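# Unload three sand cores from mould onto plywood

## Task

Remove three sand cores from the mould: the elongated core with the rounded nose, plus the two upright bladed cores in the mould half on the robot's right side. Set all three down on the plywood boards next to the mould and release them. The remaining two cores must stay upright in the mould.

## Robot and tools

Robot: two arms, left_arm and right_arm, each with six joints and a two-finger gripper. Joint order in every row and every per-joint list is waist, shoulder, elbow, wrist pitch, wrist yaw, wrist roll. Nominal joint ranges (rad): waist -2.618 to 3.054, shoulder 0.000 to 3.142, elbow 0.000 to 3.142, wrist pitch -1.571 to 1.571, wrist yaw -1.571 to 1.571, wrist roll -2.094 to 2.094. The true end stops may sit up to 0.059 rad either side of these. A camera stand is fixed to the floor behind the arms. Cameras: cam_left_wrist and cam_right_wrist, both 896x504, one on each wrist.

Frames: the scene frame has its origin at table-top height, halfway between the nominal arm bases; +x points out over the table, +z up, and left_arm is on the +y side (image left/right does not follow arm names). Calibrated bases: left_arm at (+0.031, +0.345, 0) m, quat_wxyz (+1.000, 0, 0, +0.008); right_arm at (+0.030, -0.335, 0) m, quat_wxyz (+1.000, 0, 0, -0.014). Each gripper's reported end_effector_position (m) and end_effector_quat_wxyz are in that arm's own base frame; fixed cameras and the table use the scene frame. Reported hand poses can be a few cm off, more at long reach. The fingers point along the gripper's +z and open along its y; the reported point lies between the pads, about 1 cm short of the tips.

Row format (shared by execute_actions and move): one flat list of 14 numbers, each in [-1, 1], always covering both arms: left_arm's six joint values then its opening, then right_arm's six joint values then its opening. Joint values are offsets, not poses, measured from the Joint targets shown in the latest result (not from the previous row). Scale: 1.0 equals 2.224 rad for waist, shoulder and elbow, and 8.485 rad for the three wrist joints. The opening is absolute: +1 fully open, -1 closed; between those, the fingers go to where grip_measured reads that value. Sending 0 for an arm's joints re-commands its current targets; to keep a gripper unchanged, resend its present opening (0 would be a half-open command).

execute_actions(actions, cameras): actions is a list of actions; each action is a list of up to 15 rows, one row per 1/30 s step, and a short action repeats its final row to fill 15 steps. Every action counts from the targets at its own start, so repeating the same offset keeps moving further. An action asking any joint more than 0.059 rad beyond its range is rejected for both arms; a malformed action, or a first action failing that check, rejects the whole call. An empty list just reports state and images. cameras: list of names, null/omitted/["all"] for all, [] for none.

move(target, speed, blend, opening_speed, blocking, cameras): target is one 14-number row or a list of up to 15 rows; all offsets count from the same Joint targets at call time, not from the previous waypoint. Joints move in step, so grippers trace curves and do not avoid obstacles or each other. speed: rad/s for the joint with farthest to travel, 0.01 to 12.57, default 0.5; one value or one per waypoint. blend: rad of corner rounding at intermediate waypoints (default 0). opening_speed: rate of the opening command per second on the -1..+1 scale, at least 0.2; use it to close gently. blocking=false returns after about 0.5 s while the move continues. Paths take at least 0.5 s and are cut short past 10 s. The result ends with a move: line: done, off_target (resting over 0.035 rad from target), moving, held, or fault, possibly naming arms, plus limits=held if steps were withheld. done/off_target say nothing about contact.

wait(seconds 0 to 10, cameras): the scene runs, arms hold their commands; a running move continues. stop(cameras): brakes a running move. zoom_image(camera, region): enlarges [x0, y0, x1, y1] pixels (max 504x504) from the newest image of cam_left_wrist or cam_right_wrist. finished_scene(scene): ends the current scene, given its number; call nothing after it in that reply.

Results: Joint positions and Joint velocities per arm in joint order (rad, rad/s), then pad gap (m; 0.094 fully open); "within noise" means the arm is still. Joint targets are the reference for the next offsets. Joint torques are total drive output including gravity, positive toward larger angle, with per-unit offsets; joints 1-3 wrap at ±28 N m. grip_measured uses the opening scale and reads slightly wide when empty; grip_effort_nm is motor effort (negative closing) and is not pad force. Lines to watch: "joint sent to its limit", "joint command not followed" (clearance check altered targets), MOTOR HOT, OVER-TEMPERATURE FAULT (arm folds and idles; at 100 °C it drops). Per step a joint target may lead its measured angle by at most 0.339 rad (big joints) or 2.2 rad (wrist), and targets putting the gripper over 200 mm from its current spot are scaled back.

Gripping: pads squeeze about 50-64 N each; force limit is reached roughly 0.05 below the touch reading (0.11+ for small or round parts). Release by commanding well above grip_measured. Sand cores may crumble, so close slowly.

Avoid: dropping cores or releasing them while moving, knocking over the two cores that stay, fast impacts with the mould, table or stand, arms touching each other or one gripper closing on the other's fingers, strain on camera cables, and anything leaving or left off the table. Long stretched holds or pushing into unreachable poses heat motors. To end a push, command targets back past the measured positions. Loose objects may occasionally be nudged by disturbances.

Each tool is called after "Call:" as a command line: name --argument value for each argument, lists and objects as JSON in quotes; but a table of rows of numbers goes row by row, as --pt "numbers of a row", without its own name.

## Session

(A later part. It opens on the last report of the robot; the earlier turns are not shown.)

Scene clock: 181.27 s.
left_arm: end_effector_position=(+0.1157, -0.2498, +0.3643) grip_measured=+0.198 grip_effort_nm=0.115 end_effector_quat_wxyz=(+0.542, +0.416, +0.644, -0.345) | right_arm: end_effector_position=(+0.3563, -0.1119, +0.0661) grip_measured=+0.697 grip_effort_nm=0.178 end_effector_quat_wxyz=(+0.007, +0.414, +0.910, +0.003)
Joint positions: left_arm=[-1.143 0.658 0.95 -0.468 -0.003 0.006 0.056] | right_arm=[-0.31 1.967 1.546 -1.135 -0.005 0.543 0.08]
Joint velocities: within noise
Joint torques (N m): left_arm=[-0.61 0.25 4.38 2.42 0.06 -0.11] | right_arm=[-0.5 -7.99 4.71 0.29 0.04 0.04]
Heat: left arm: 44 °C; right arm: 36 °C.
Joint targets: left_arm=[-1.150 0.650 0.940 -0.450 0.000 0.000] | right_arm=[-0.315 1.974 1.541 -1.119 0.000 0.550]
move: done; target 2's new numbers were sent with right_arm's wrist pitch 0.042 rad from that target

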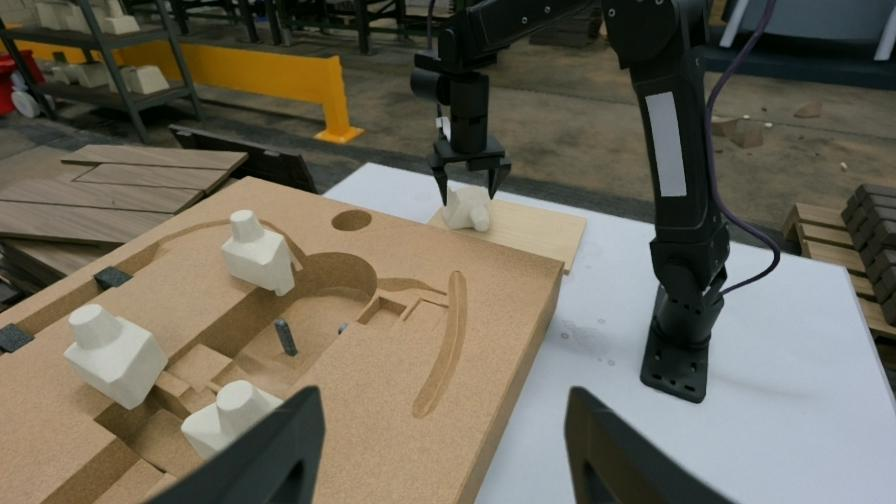

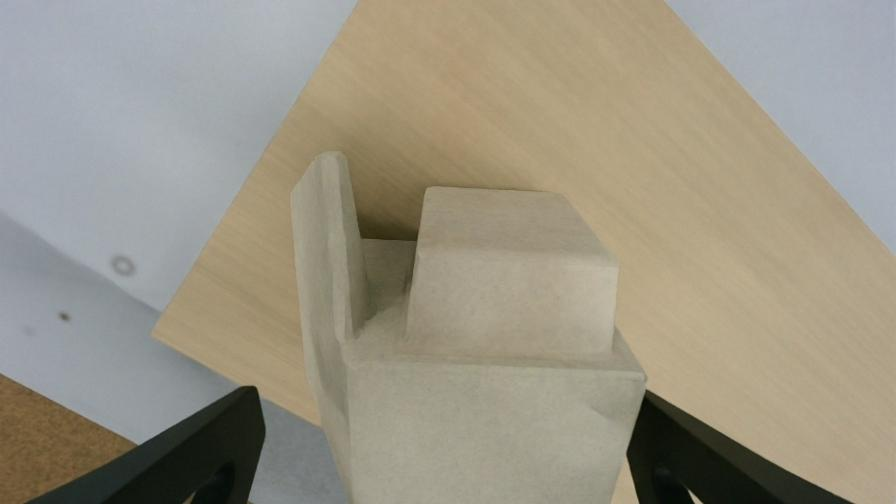

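Call:
move --pt "0 0 0 0 0 0 0.2 0 0 0 0 0 0 1.0" --pt "0 0 0 0 0 0 0.2 0 -0.0674 0.2023 -0.0471 0 0 1.0" --pt "0 0 0 0 0 0 0.2 0.312 -0.0333 0.2963 -0.0095 0 -0.0648 1.0" --speed '[0.5,0.5,0.8]' --cameras '["cam_left_wrist","cam_right_wrist"]'

Call:
move --target '[0,0,0,0,0,0,0.2,0,0.1644,0.0334,0.0107,0,0,0.4]' --speed 0.5 --cameras '["cam_right_wrist"]'

Scene clock: 194.63 s.
left_arm: end_effector_position=(+0.1157, -0.2498, +0.3644) grip_measured=+0.198 grip_effort_nm=0.125 end_effector_quat_wxyz=(+0.542, +0.416, +0.644, -0.345) | right_arm: end_effector_position=(+0.4346, +0.1781, +0.2928) grip_measured=+0.997 grip_effort_nm=0.173 end_effector_quat_wxyz=(+0.305, -0.179, +0.933, +0.063)
Joint positions: left_arm=[-1.143 0.658 0.95 -0.467 -0.003 0.006 0.056] | right_arm=[0.385 1.89 2.17 -1.219 -0.005 0.007 0.094]
Joint velocities: within noise
Joint torques (N m): left_arm=[-0.54 0.25 4.45 2.4 0.04 -0.13] | right_arm=[-0.65 -7.3 7.57 1.22 0.04 -0.1]
Heat: left arm: 45 °C; right arm: 37 °C.
Joint targets: left_arm=[-1.150 0.650 0.940 -0.450 0.000 0.000] | right_arm=[0.379 1.900 2.200 -1.199 0.000 0.000]
move: done

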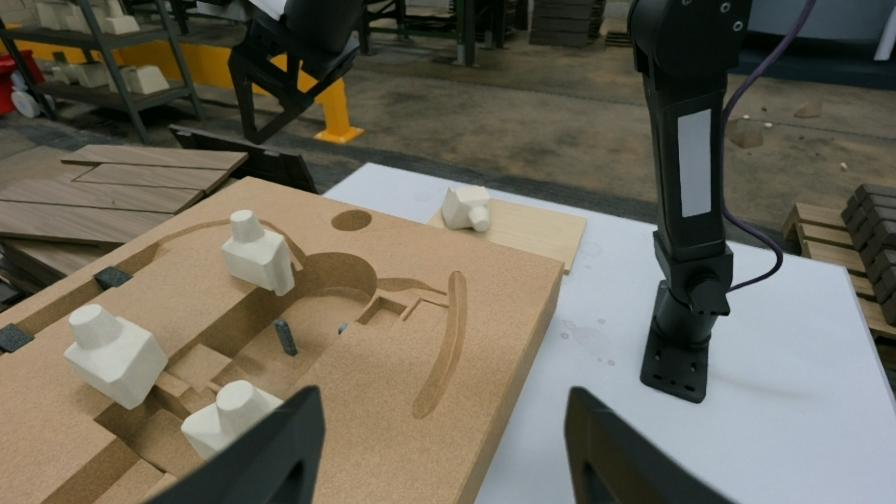

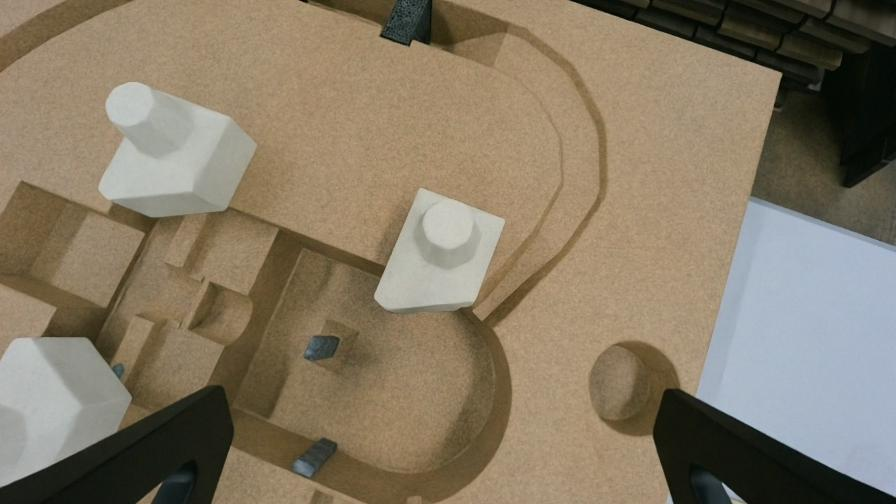

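Scene clock: 196.00 s.
left_arm: end_effector_position=(+0.1157, -0.2498, +0.3644) grip_measured=+0.198 grip_effort_nm=0.115 end_effector_quat_wxyz=(+0.542, +0.416, +0.644, -0.345) | right_arm: end_effector_position=(+0.4973, +0.2035, +0.1472) grip_measured=+0.403 grip_effort_nm=-0.129 end_effector_quat_wxyz=(+0.204, -0.185, +0.960, +0.043)
Joint positions: left_arm=[-1.143 0.658 0.95 -0.467 -0.003 0.006 0.056] | right_arm=[0.385 2.265 2.242 -1.128 -0.005 0.006 0.066]
Joint velocities: within noise
Joint torques (N m): left_arm=[-0.54 0.2 4.4 2.42 0.06 -0.11] | right_arm=[-0.51 -11.03 8.06 0.95 0.05 -0.11]
Heat: left arm: 45 °C; right arm: 37 °C.
Joint targets: left_arm=[-1.150 0.650 0.940 -0.450 0.000 0.000] | right_arm=[0.379 2.265 2.274 -1.108 0.000 0.000]
move: done
Images, in order (width x height): cam_right_wrist 896x504.

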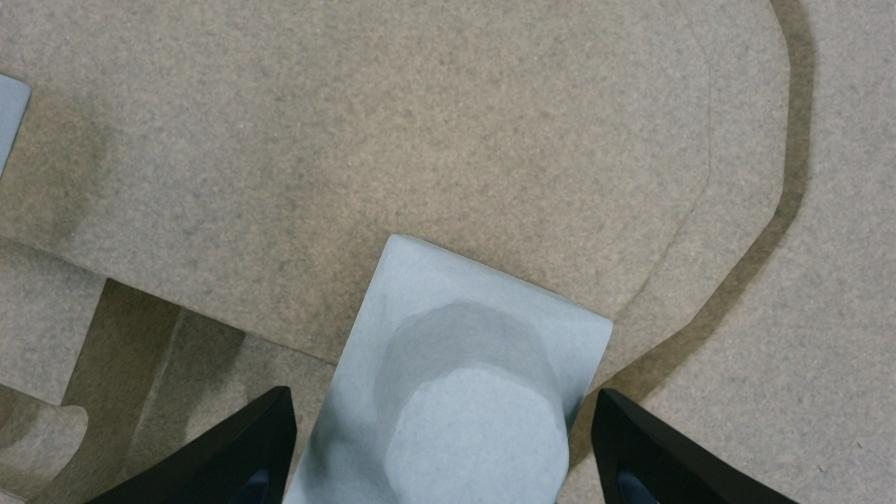

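Call:
move --pt "0 0 0 0 0 0 0.2 -0.004 0.0076 0.0153 0 0 0 0.4" --pt "0 0 0 0 0 0 0.2 -0.004 0.0076 0.0153 0 0 0 -0.7" --speed 0.2 --opening_speed 0.8 --cameras '["cam_right_wrist"]'

Scene clock: 203.97 s.
left_arm: end_effector_position=(+0.1157, -0.2498, +0.3644) grip_measured=+0.198 grip_effort_nm=0.125 end_effector_quat_wxyz=(+0.542, +0.416, +0.644, -0.345) | right_arm: end_effector_position=(+0.5047, +0.2019, +0.1590) grip_measured=-0.299 grip_effort_nm=-0.999 end_effector_quat_wxyz=(+0.222, -0.180, +0.957, +0.045)
Joint positions: left_arm=[-1.143 0.658 0.95 -0.467 -0.003 0.006 0.056] | right_arm=[0.378 2.266 2.276 -1.125 -0.004 0.006 0.033]
Joint velocities: within noise
Joint torques (N m): left_arm=[-0.59 0.18 4.41 2.41 0.07 -0.13] | right_arm=[-0.66 -9.78 8.1 0.96 0.03 -0.11]
Heat: left arm: 45 °C; right arm: 38 °C.
Joint targets: left_arm=[-1.150 0.650 0.940 -0.450 0.000 0.000] | right_arm=[0.370 2.283 2.308 -1.109 0.000 0.000]
move: done
Images, in order (width x height): cam_right_wrist 896x504.

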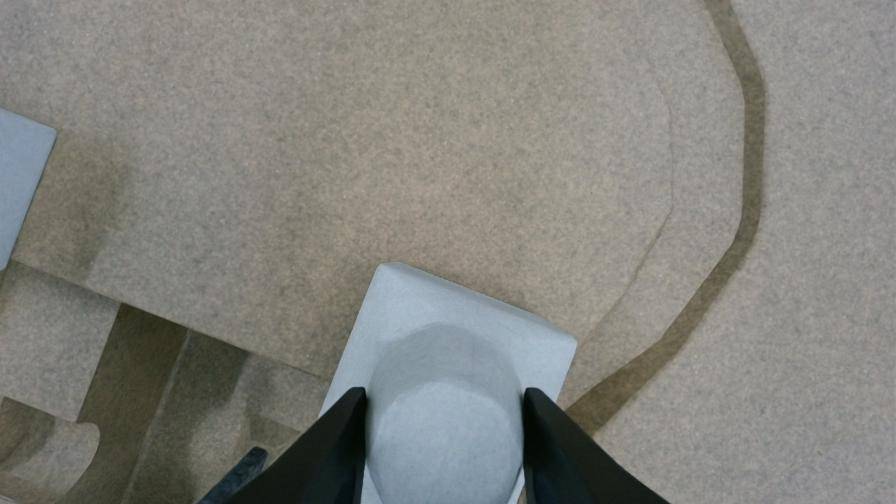

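Call:
move --pt "0 0 0 0 0 0 0.2 0 -0.0576 0.013 -0.0112 0 0 -0.7" --pt "0 0 0 0 0 0 0.2 0 -0.2621 -0.1223 -0.0319 0 0 -0.7" --speed '[0.25,0.4]' --blend 0.05

Scene clock: 224.53 s.
left_arm: end_effector_position=(+0.1157, -0.2498, +0.3644) grip_measured=+0.198 grip_effort_nm=0.120 end_effector_quat_wxyz=(+0.542, +0.416, +0.644, -0.345) | right_arm: end_effector_position=(+0.3639, +0.1460, +0.2858) grip_measured=-0.300 grip_effort_nm=-1.004 end_effector_quat_wxyz=(+0.228, -0.181, +0.956, +0.046)
Joint positions: left_arm=[-1.143 0.658 0.95 -0.467 -0.003 0.006 0.056] | right_arm=[0.378 1.733 2.035 -1.403 -0.003 0.004 0.033]
Joint velocities: within noise
Joint torques (N m): left_arm=[-0.65 0.27 4.52 2.42 0.05 -0.13] | right_arm=[-0.65 -9.36 5.08 1.06 0.02 -0.09]
Heat: left arm: 46 °C; right arm: 39 °C.
Joint targets: left_arm=[-1.150 0.650 0.940 -0.450 0.000 0.000] | right_arm=[0.370 1.699 2.036 -1.379 0.000 0.000]
move: done

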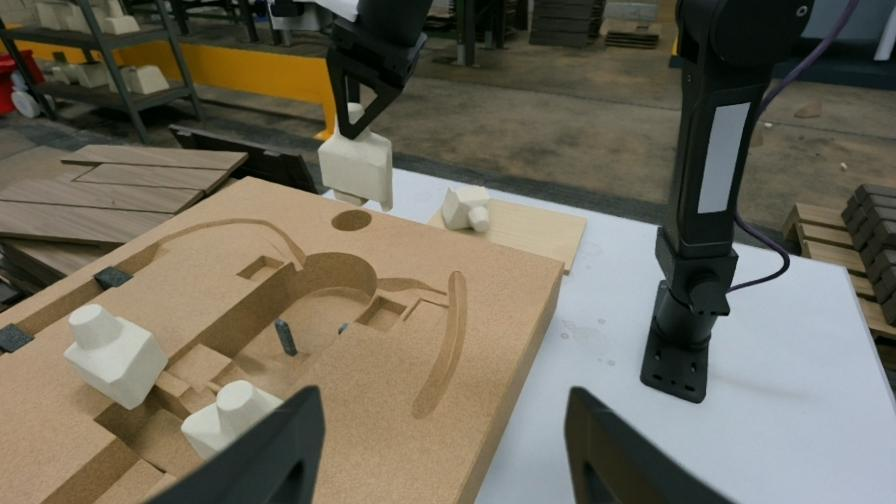

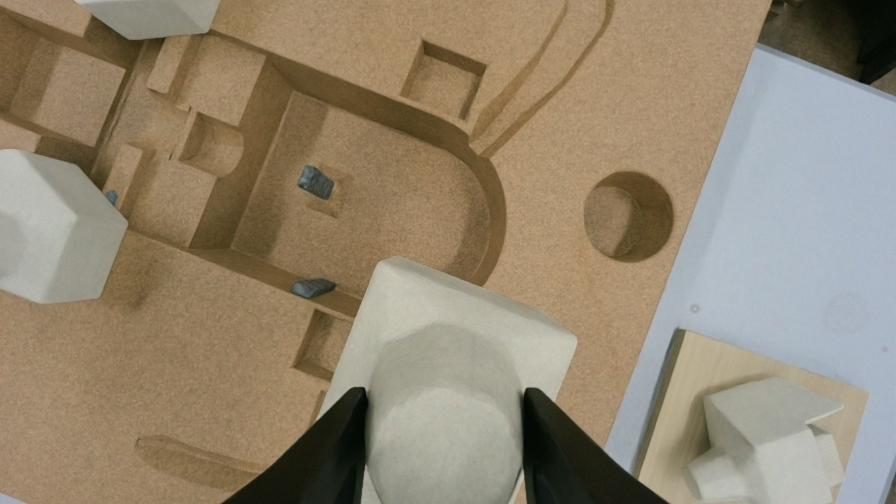

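Call:
move --pt "0 0 0 0 0 0 0.2 -0.301 0 0 0 0 0 -0.7" --pt "0 0 0 0 0 0 0.2 -0.3687 -0.130 -0.1556 -0.0143 0 0 -0.7" --pt "0 0 0 0 0 0 0.2 -0.391 -0.1524 -0.340 0.0022 0 0.1638 -0.7" --pt "0 0 0 0 0 0 0.2 -0.4155 -0.112 -0.3705 0.0187 0 0.1638 -0.7" --speed '[0.6,0.5,0.6,0.4]' --blend 0.05

Scene clock: 238.33 s.
left_arm: end_effector_position=(+0.1157, -0.2498, +0.3644) grip_measured=+0.198 grip_effort_nm=0.120 end_effector_quat_wxyz=(+0.542, +0.416, +0.644, -0.345) | right_arm: end_effector_position=(+0.2248, -0.1367, +0.1291) grip_measured=-0.300 grip_effort_nm=-1.004 end_effector_quat_wxyz=(+0.039, +0.821, +0.570, +0.016)
Joint positions: left_arm=[-1.143 0.658 0.95 -0.467 -0.003 0.006 0.056] | right_arm=[-0.548 1.458 1.209 -1.239 0.003 1.38 0.033]
Joint velocities: within noise
Joint torques (N m): left_arm=[-0.55 0.28 4.37 2.41 0.06 -0.12] | right_arm=[-0.49 -5.16 5.44 0.43 -0.03 0.05]
Heat: left arm: 47 °C; right arm: 38 °C.
Joint targets: left_arm=[-1.150 0.650 0.940 -0.450 0.000 0.000] | right_arm=[-0.554 1.450 1.212 -1.220 0.000 1.390]
move: done

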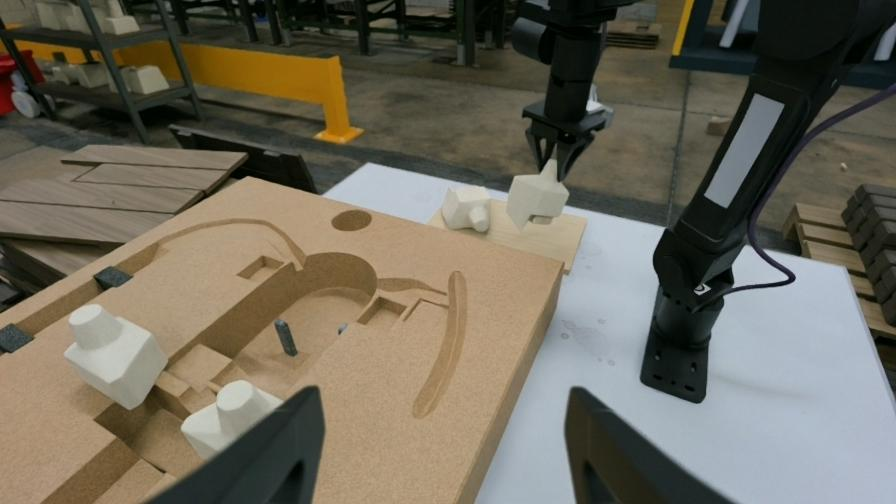

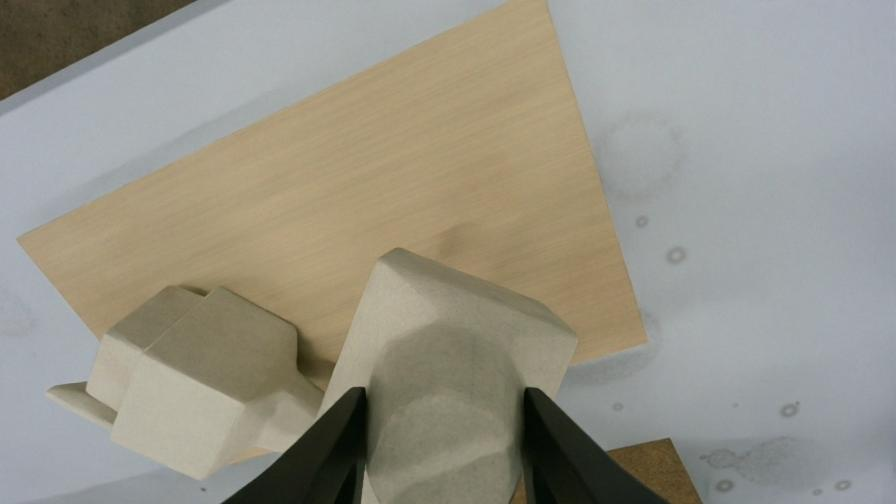

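Call:
move --target '[0,0,0,0,0,0,0.2,-0.2275,-0.0513,-0.1201,0.0178,-0.0825,0,-0.7]' --speed 0.5

Scene clock: 270.83 s.
left_arm: end_effector_position=(+0.1157, -0.2498, +0.3644) grip_measured=+0.198 grip_effort_nm=0.115 end_effector_quat_wxyz=(+0.542, +0.416, +0.644, -0.345) | right_arm: end_effector_position=(+0.2076, -0.1452, +0.1177) grip_measured=-0.301 grip_effort_nm=-1.004 end_effector_quat_wxyz=(-0.020, +0.887, +0.338, +0.316)
Joint positions: left_arm=[-1.143 0.658 0.95 -0.467 -0.003 0.006 0.056] | right_arm=[-1.055 1.367 0.947 -1.085 -0.641 1.381 0.033]
Joint velocities: within noise
Joint torques (N m): left_arm=[-0.59 0.27 4.34 2.42 0.05 -0.11] | right_arm=[-0.38 -6.3 5.03 0.34 -0.9 0.06]
Heat: left arm: 48 °C; right arm: 35 °C.
Joint targets: left_arm=[-1.150 0.650 0.940 -0.450 0.000 0.000] | right_arm=[-1.060 1.336 0.945 -1.070 -0.700 1.390]
move: off_target (right_arm); right_arm: the wrist yaw is farthest, 0.059 rad from its target

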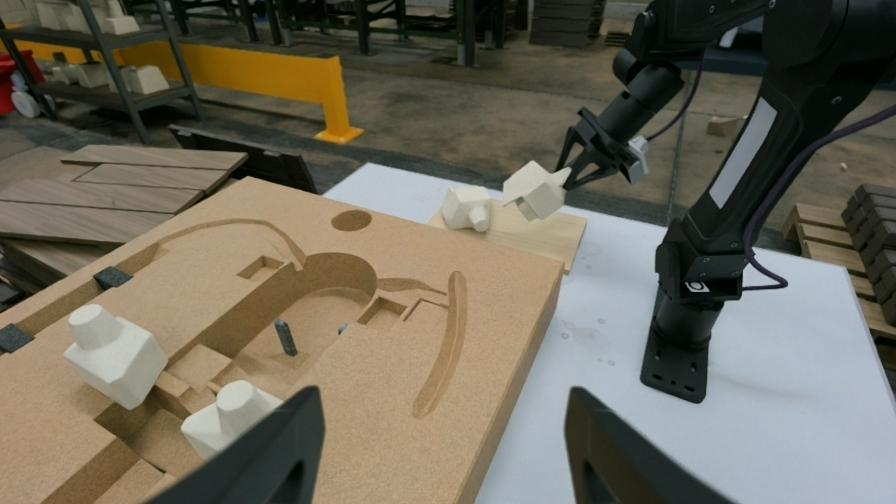

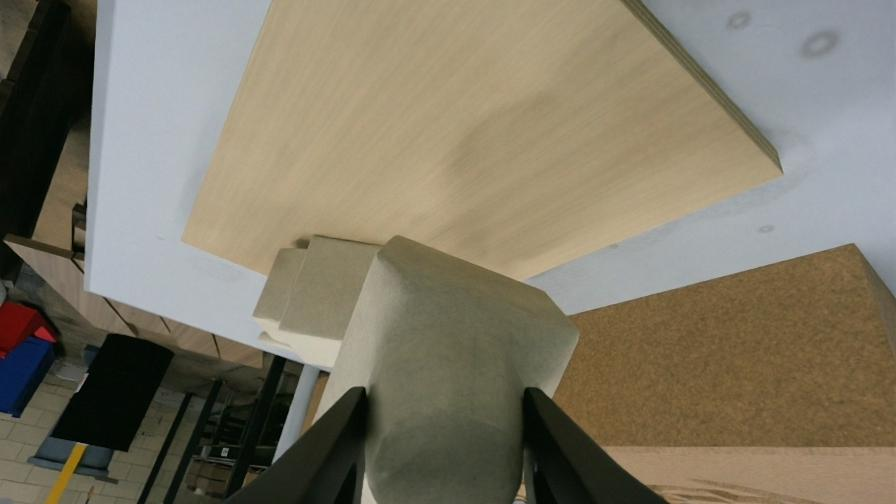

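Call:
move --target '[0,0,0,0,0,0,0.2,0,0,-0.0315,0.0083,0,0,-0.7]' --speed 0.15 --cameras '["cam_left_wrist"]'

Call:
zoom_image --camera "cam_left_wrist" --region '[400, 120, 680, 290]'

Scene clock: 274.63 s.
left_arm: end_effector_position=(+0.1157, -0.2498, +0.3644) grip_measured=+0.198 grip_effort_nm=0.120 end_effector_quat_wxyz=(+0.542, +0.416, +0.644, -0.345) | right_arm: end_effector_position=(+0.2058, -0.1415, +0.1006) grip_measured=-0.301 grip_effort_nm=-1.004 end_effector_quat_wxyz=(-0.020, +0.886, +0.338, +0.317)
Joint positions: left_arm=[-1.143 0.658 0.95 -0.467 -0.003 0.006 0.056] | right_arm=[-1.055 1.366 0.876 -1.014 -0.643 1.381 0.033]
Joint velocities: within noise
Joint torques (N m): left_arm=[-0.49 0.24 4.44 2.42 0.05 -0.12] | right_arm=[-0.49 -6.08 5.08 0.4 -0.85 0.05]
Heat: left arm: 48 °C; right arm: 35 °C.
Joint targets: left_arm=[-1.150 0.650 0.940 -0.450 0.000 0.000] | right_arm=[-1.060 1.336 0.875 -0.999 -0.700 1.390]
move: off_target (right_arm); right_arm: the wrist yaw is farthest, 0.057 rad from its target
Images, in order (width x height): cam_left_wrist 896x504.

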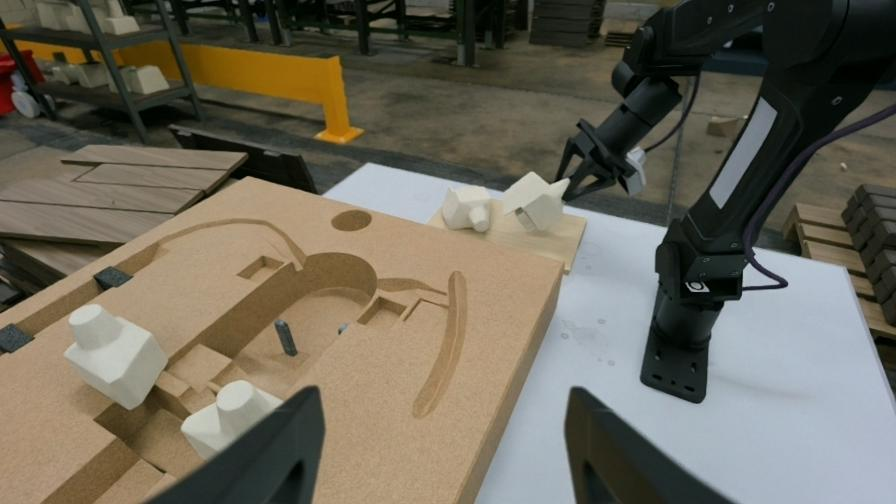

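Scaled by 1.800.

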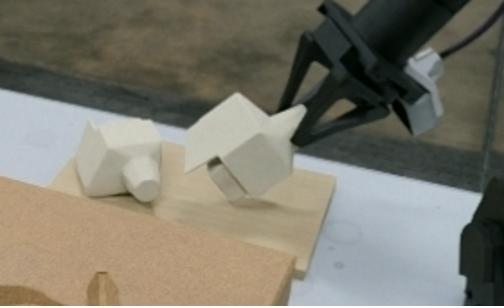

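Call:
move --target '[0,0,0,0,0,0,0.2,0,0,-0.0315,0.0083,0,0,-0.7]' --speed 0.12 --cameras '["cam_left_wrist"]'

Call:
zoom_image --camera "cam_left_wrist" --region '[400, 120, 680, 290]'

Scene clock: 277.87 s.
left_arm: end_effector_position=(+0.1157, -0.2498, +0.3644) grip_measured=+0.198 grip_effort_nm=0.125 end_effector_quat_wxyz=(+0.542, +0.416, +0.644, -0.345) | right_arm: end_effector_position=(+0.2035, -0.1374, +0.0840) grip_measured=-0.301 grip_effort_nm=-1.009 end_effector_quat_wxyz=(-0.020, +0.886, +0.338, +0.317)
Joint positions: left_arm=[-1.143 0.658 0.95 -0.467 -0.003 0.006 0.056] | right_arm=[-1.055 1.366 0.807 -0.945 -0.643 1.381 0.033]
Joint velocities: within noise
Joint torques (N m): left_arm=[-0.64 0.24 4.44 2.41 0.04 -0.11] | right_arm=[-0.47 -6.01 4.89 0.37 -0.85 0.06]
Heat: left arm: 49 °C; right arm: 36 °C.
Joint targets: left_arm=[-1.150 0.650 0.940 -0.450 0.000 0.000] | right_arm=[-1.060 1.336 0.805 -0.929 -0.700 1.390]
move: off_target (right_arm); right_arm: the wrist yaw is farthest, 0.057 rad from its target
Images, in order (width x height): cam_left_wrist 896x504.

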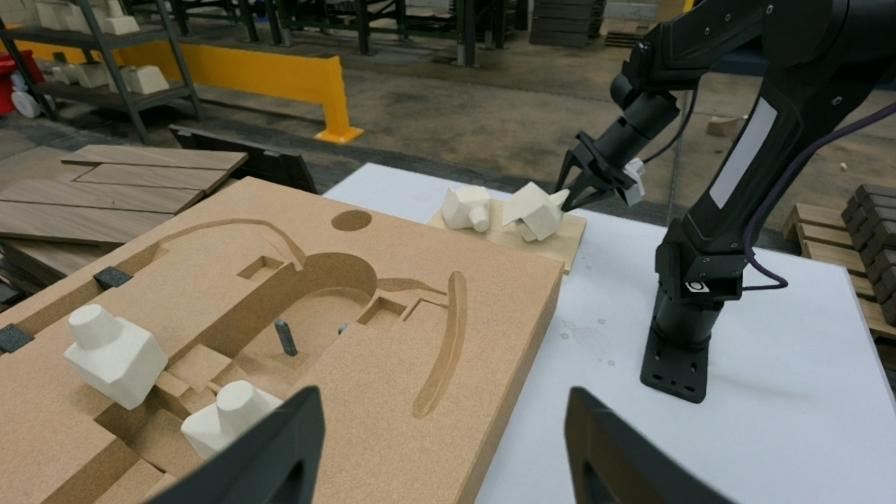

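Scaled by 1.800.

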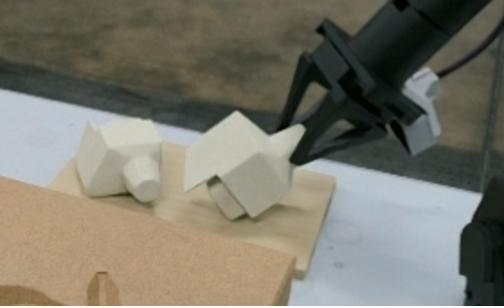

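Call:
move --target '[0,0,0,0,0,0,0.2,0,0,-0.0315,0.0083,0,0,-0.7]' --speed 0.12 --cameras '["cam_left_wrist", "cam_right_wrist"]'

Call:
zoom_image --camera "cam_left_wrist" --region '[400, 120, 680, 290]'

Scene clock: 281.77 s.
left_arm: end_effector_position=(+0.1157, -0.2498, +0.3644) grip_measured=+0.198 grip_effort_nm=0.120 end_effector_quat_wxyz=(+0.542, +0.416, +0.644, -0.345) | right_arm: end_effector_position=(+0.2058, -0.1337, +0.0745) grip_measured=-0.301 grip_effort_nm=-1.004 end_effector_quat_wxyz=(-0.011, +0.880, +0.339, +0.332)
Joint positions: left_arm=[-1.143 0.658 0.95 -0.467 -0.003 0.006 0.056] | right_arm=[-1.056 1.357 0.745 -0.87 -0.671 1.381 0.033]
Joint velocities: within noise
Joint torques (N m): left_arm=[-0.66 0.24 4.46 2.42 0.06 -0.13] | right_arm=[-0.4 -5.14 4.19 0.37 -0.62 0.05]
Heat: left arm: 49 °C; right arm: 36 °C.
Joint targets: left_arm=[-1.150 0.650 0.940 -0.450 0.000 0.000] | right_arm=[-1.060 1.336 0.735 -0.858 -0.700 1.390]
move: done

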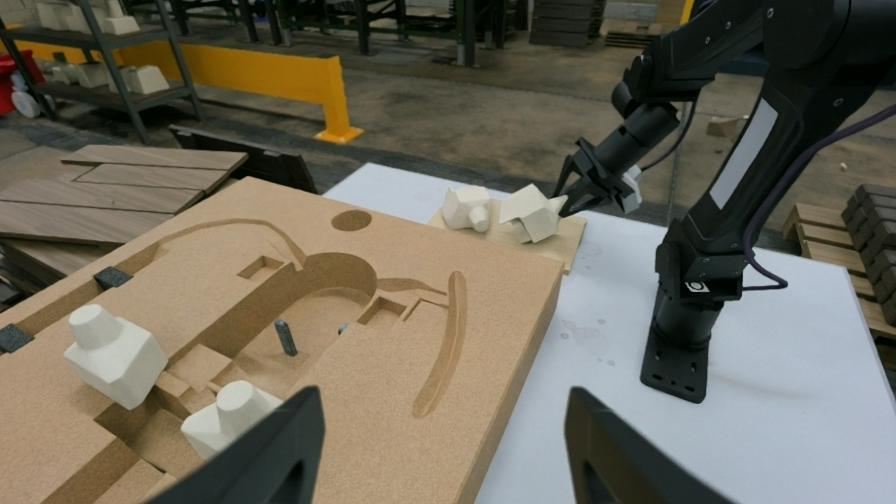

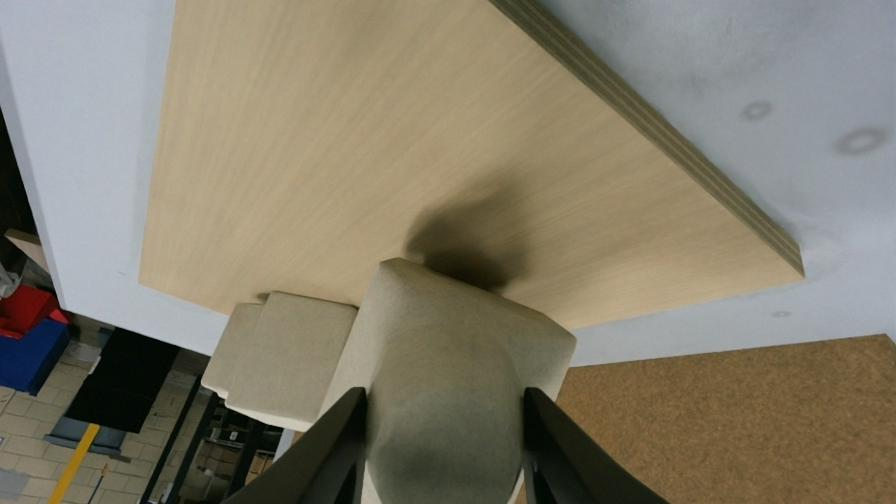

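Scaled by 1.800.

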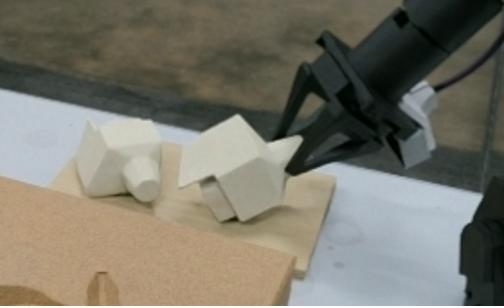

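Call:
move --target '[0,0,0,0,0,0,0.2,-0.077,0,-0.063,0.0166,-0.0236,0,-0.7]' --speed 0.15

Call:
zoom_image --camera "cam_left_wrist" --region '[400, 120, 680, 290]'

Scene clock: 289.67 s.
left_arm: end_effector_position=(+0.1157, -0.2498, +0.3645) grip_measured=+0.198 grip_effort_nm=0.115 end_effector_quat_wxyz=(+0.542, +0.415, +0.644, -0.345) | right_arm: end_effector_position=(+0.1970, -0.1377, +0.0650) grip_measured=-0.301 grip_effort_nm=-1.004 end_effector_quat_wxyz=(+0.000, +0.871, +0.256, +0.419)
Joint positions: left_arm=[-1.143 0.658 0.95 -0.467 -0.003 0.006 0.056] | right_arm=[-1.222 1.357 0.6 -0.741 -0.863 1.381 0.033]
Joint velocities: within noise
Joint torques (N m): left_arm=[-0.49 0.29 4.41 2.41 0.06 -0.13] | right_arm=[-0.87 -4.81 4.23 0.46 -0.74 0.06]
Heat: left arm: 49 °C; right arm: 35 °C.
Joint targets: left_arm=[-1.150 0.650 0.940 -0.450 0.000 0.000] | right_arm=[-1.231 1.336 0.595 -0.717 -0.900 1.390]
move: off_target (right_arm); right_arm: the wrist yaw is farthest, 0.037 rad from its target

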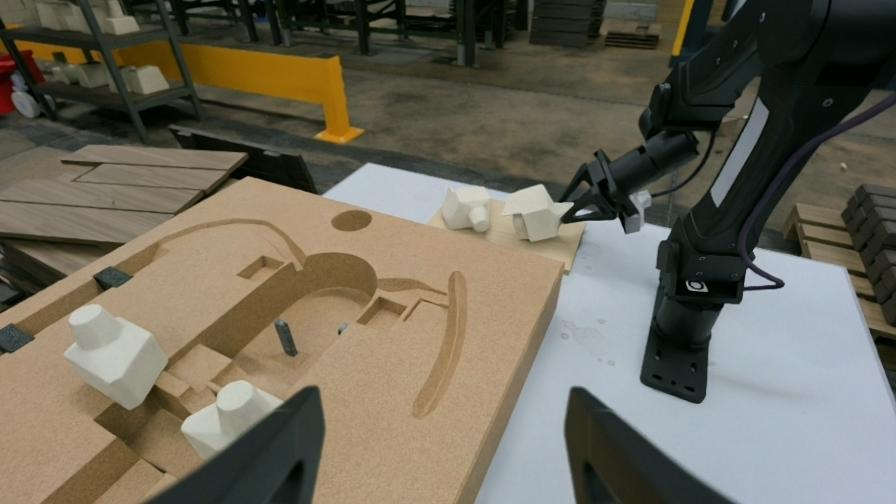

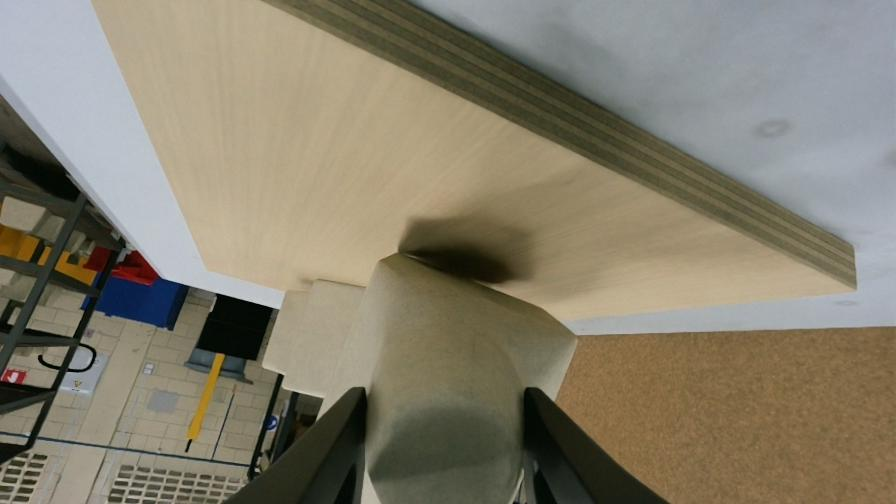

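Scaled by 1.800.

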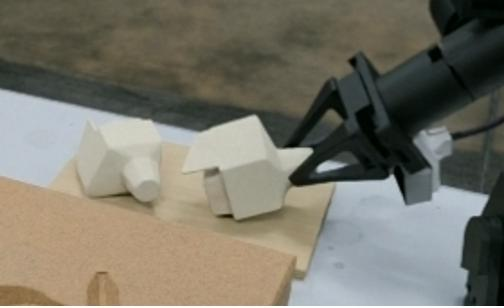

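Call:
move --target '[0,0,0,0,0,0,0.2,0,0,0,0,0,0,-0.1]' --opening_speed 0.2

Call:
zoom_image --camera "cam_left_wrist" --region '[400, 120, 680, 290]'

Scene clock: 296.03 s.
left_arm: end_effector_position=(+0.1157, -0.2498, +0.3645) grip_measured=+0.198 grip_effort_nm=0.125 end_effector_quat_wxyz=(+0.542, +0.415, +0.644, -0.345) | right_arm: end_effector_position=(+0.1993, -0.1394, +0.0677) grip_measured=-0.103 grip_effort_nm=0.178 end_effector_quat_wxyz=(+0.005, +0.867, +0.257, +0.427)
Joint positions: left_arm=[-1.143 0.658 0.95 -0.467 -0.003 0.006 0.056] | right_arm=[-1.224 1.356 0.6 -0.729 -0.88 1.382 0.042]
Joint velocities: within noise
Joint torques (N m): left_arm=[-0.49 0.29 4.4 2.41 0.06 -0.13] | right_arm=[-0.64 -4.79 4.27 0.37 -0.57 0.06]
Heat: left arm: 49 °C; right arm: 35 °C.
Joint targets: left_arm=[-1.150 0.650 0.940 -0.450 0.000 0.000] | right_arm=[-1.231 1.336 0.595 -0.717 -0.900 1.390]
move: done

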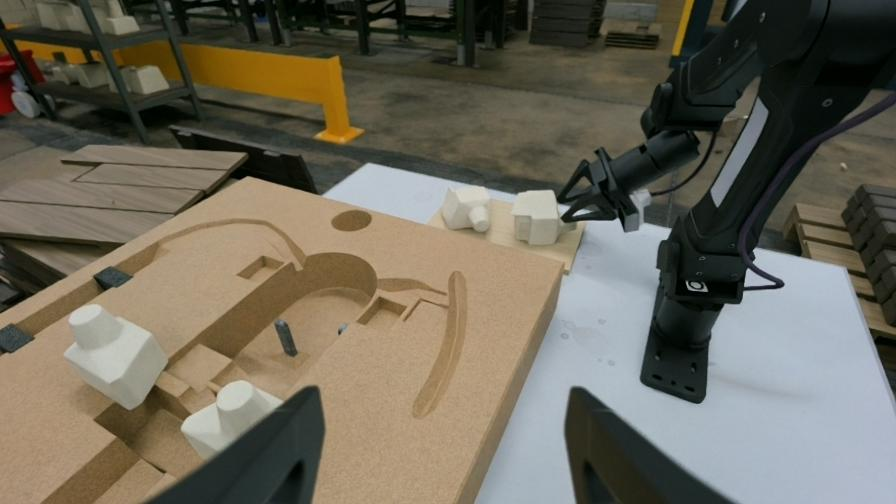

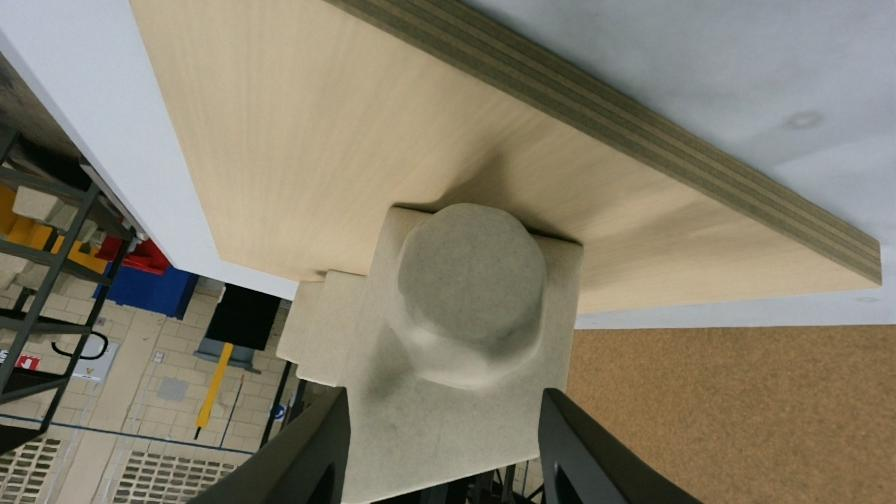

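Scaled by 1.800.

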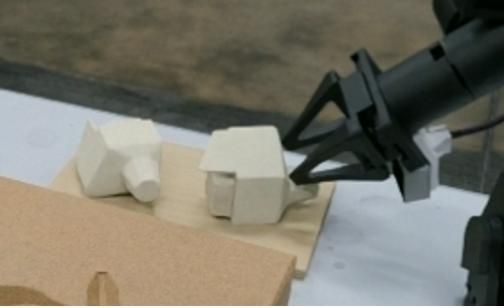

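Call:
move --target '[0,0,0,0,0,0,0.2,-0.05,0,0.18,-0.0471,0,0,0.1]' --opening_speed 0.5

Call:
zoom_image --camera "cam_left_wrist" --region '[400, 120, 680, 290]'

Scene clock: 299.80 s.
left_arm: end_effector_position=(+0.1157, -0.2498, +0.3645) grip_measured=+0.198 grip_effort_nm=0.125 end_effector_quat_wxyz=(+0.542, +0.415, +0.644, -0.345) | right_arm: end_effector_position=(+0.1898, -0.1908, +0.1563) grip_measured=+0.097 grip_effort_nm=0.183 end_effector_quat_wxyz=(+0.032, +0.879, +0.209, +0.428)
Joint positions: left_arm=[-1.143 0.658 0.95 -0.467 -0.003 0.006 0.056] | right_arm=[-1.336 1.354 0.97 -1.095 -0.883 1.382 0.052]
Joint velocities: within noise
Joint torques (N m): left_arm=[-0.51 0.28 4.45 2.41 0.05 -0.16] | right_arm=[-0.49 -5.18 7.2 0.07 -0.55 0.05]
Heat: left arm: 49 °C; right arm: 35 °C.
Joint targets: left_arm=[-1.150 0.650 0.940 -0.450 0.000 0.000] | right_arm=[-1.343 1.336 0.995 -1.117 -0.900 1.390]
move: done

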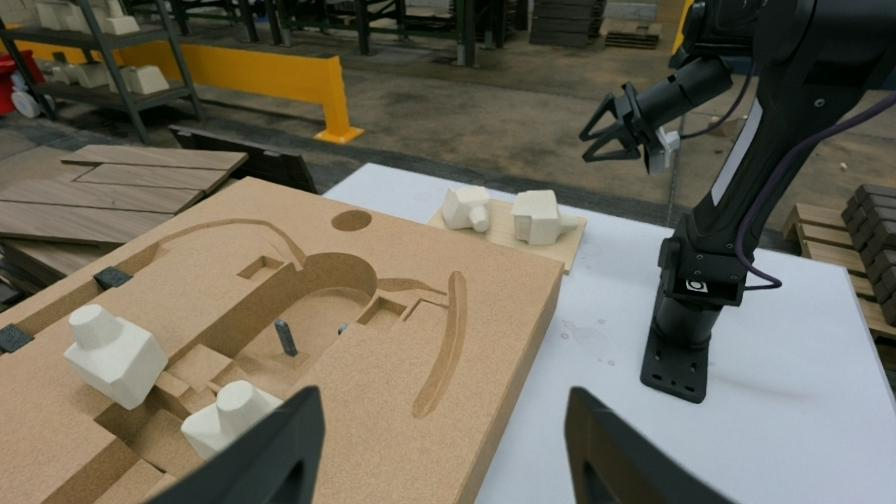

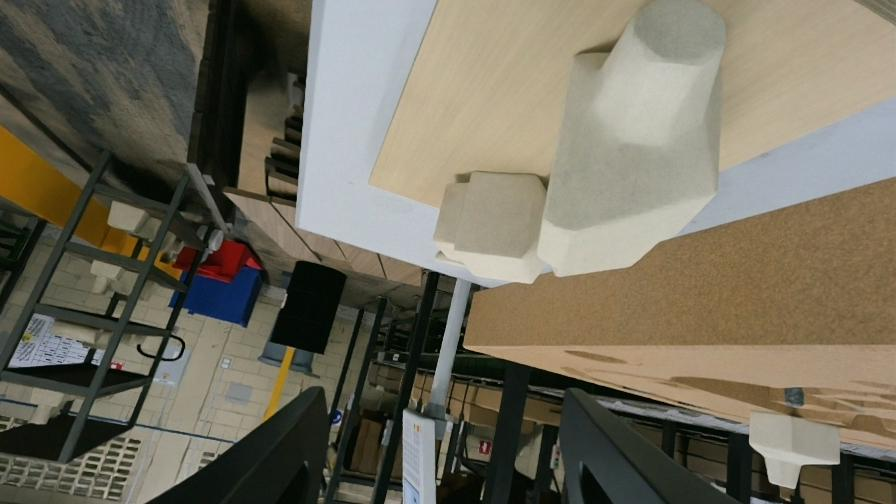

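Scaled by 1.800.

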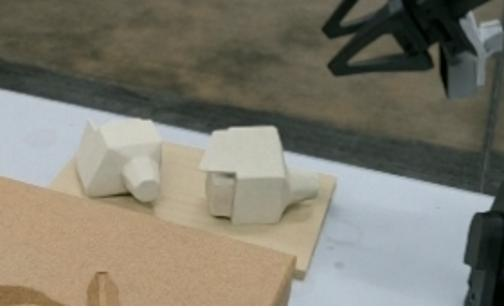

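All on boards.

Call:
finished_scene --scene 2

The scene is finished: the task was done.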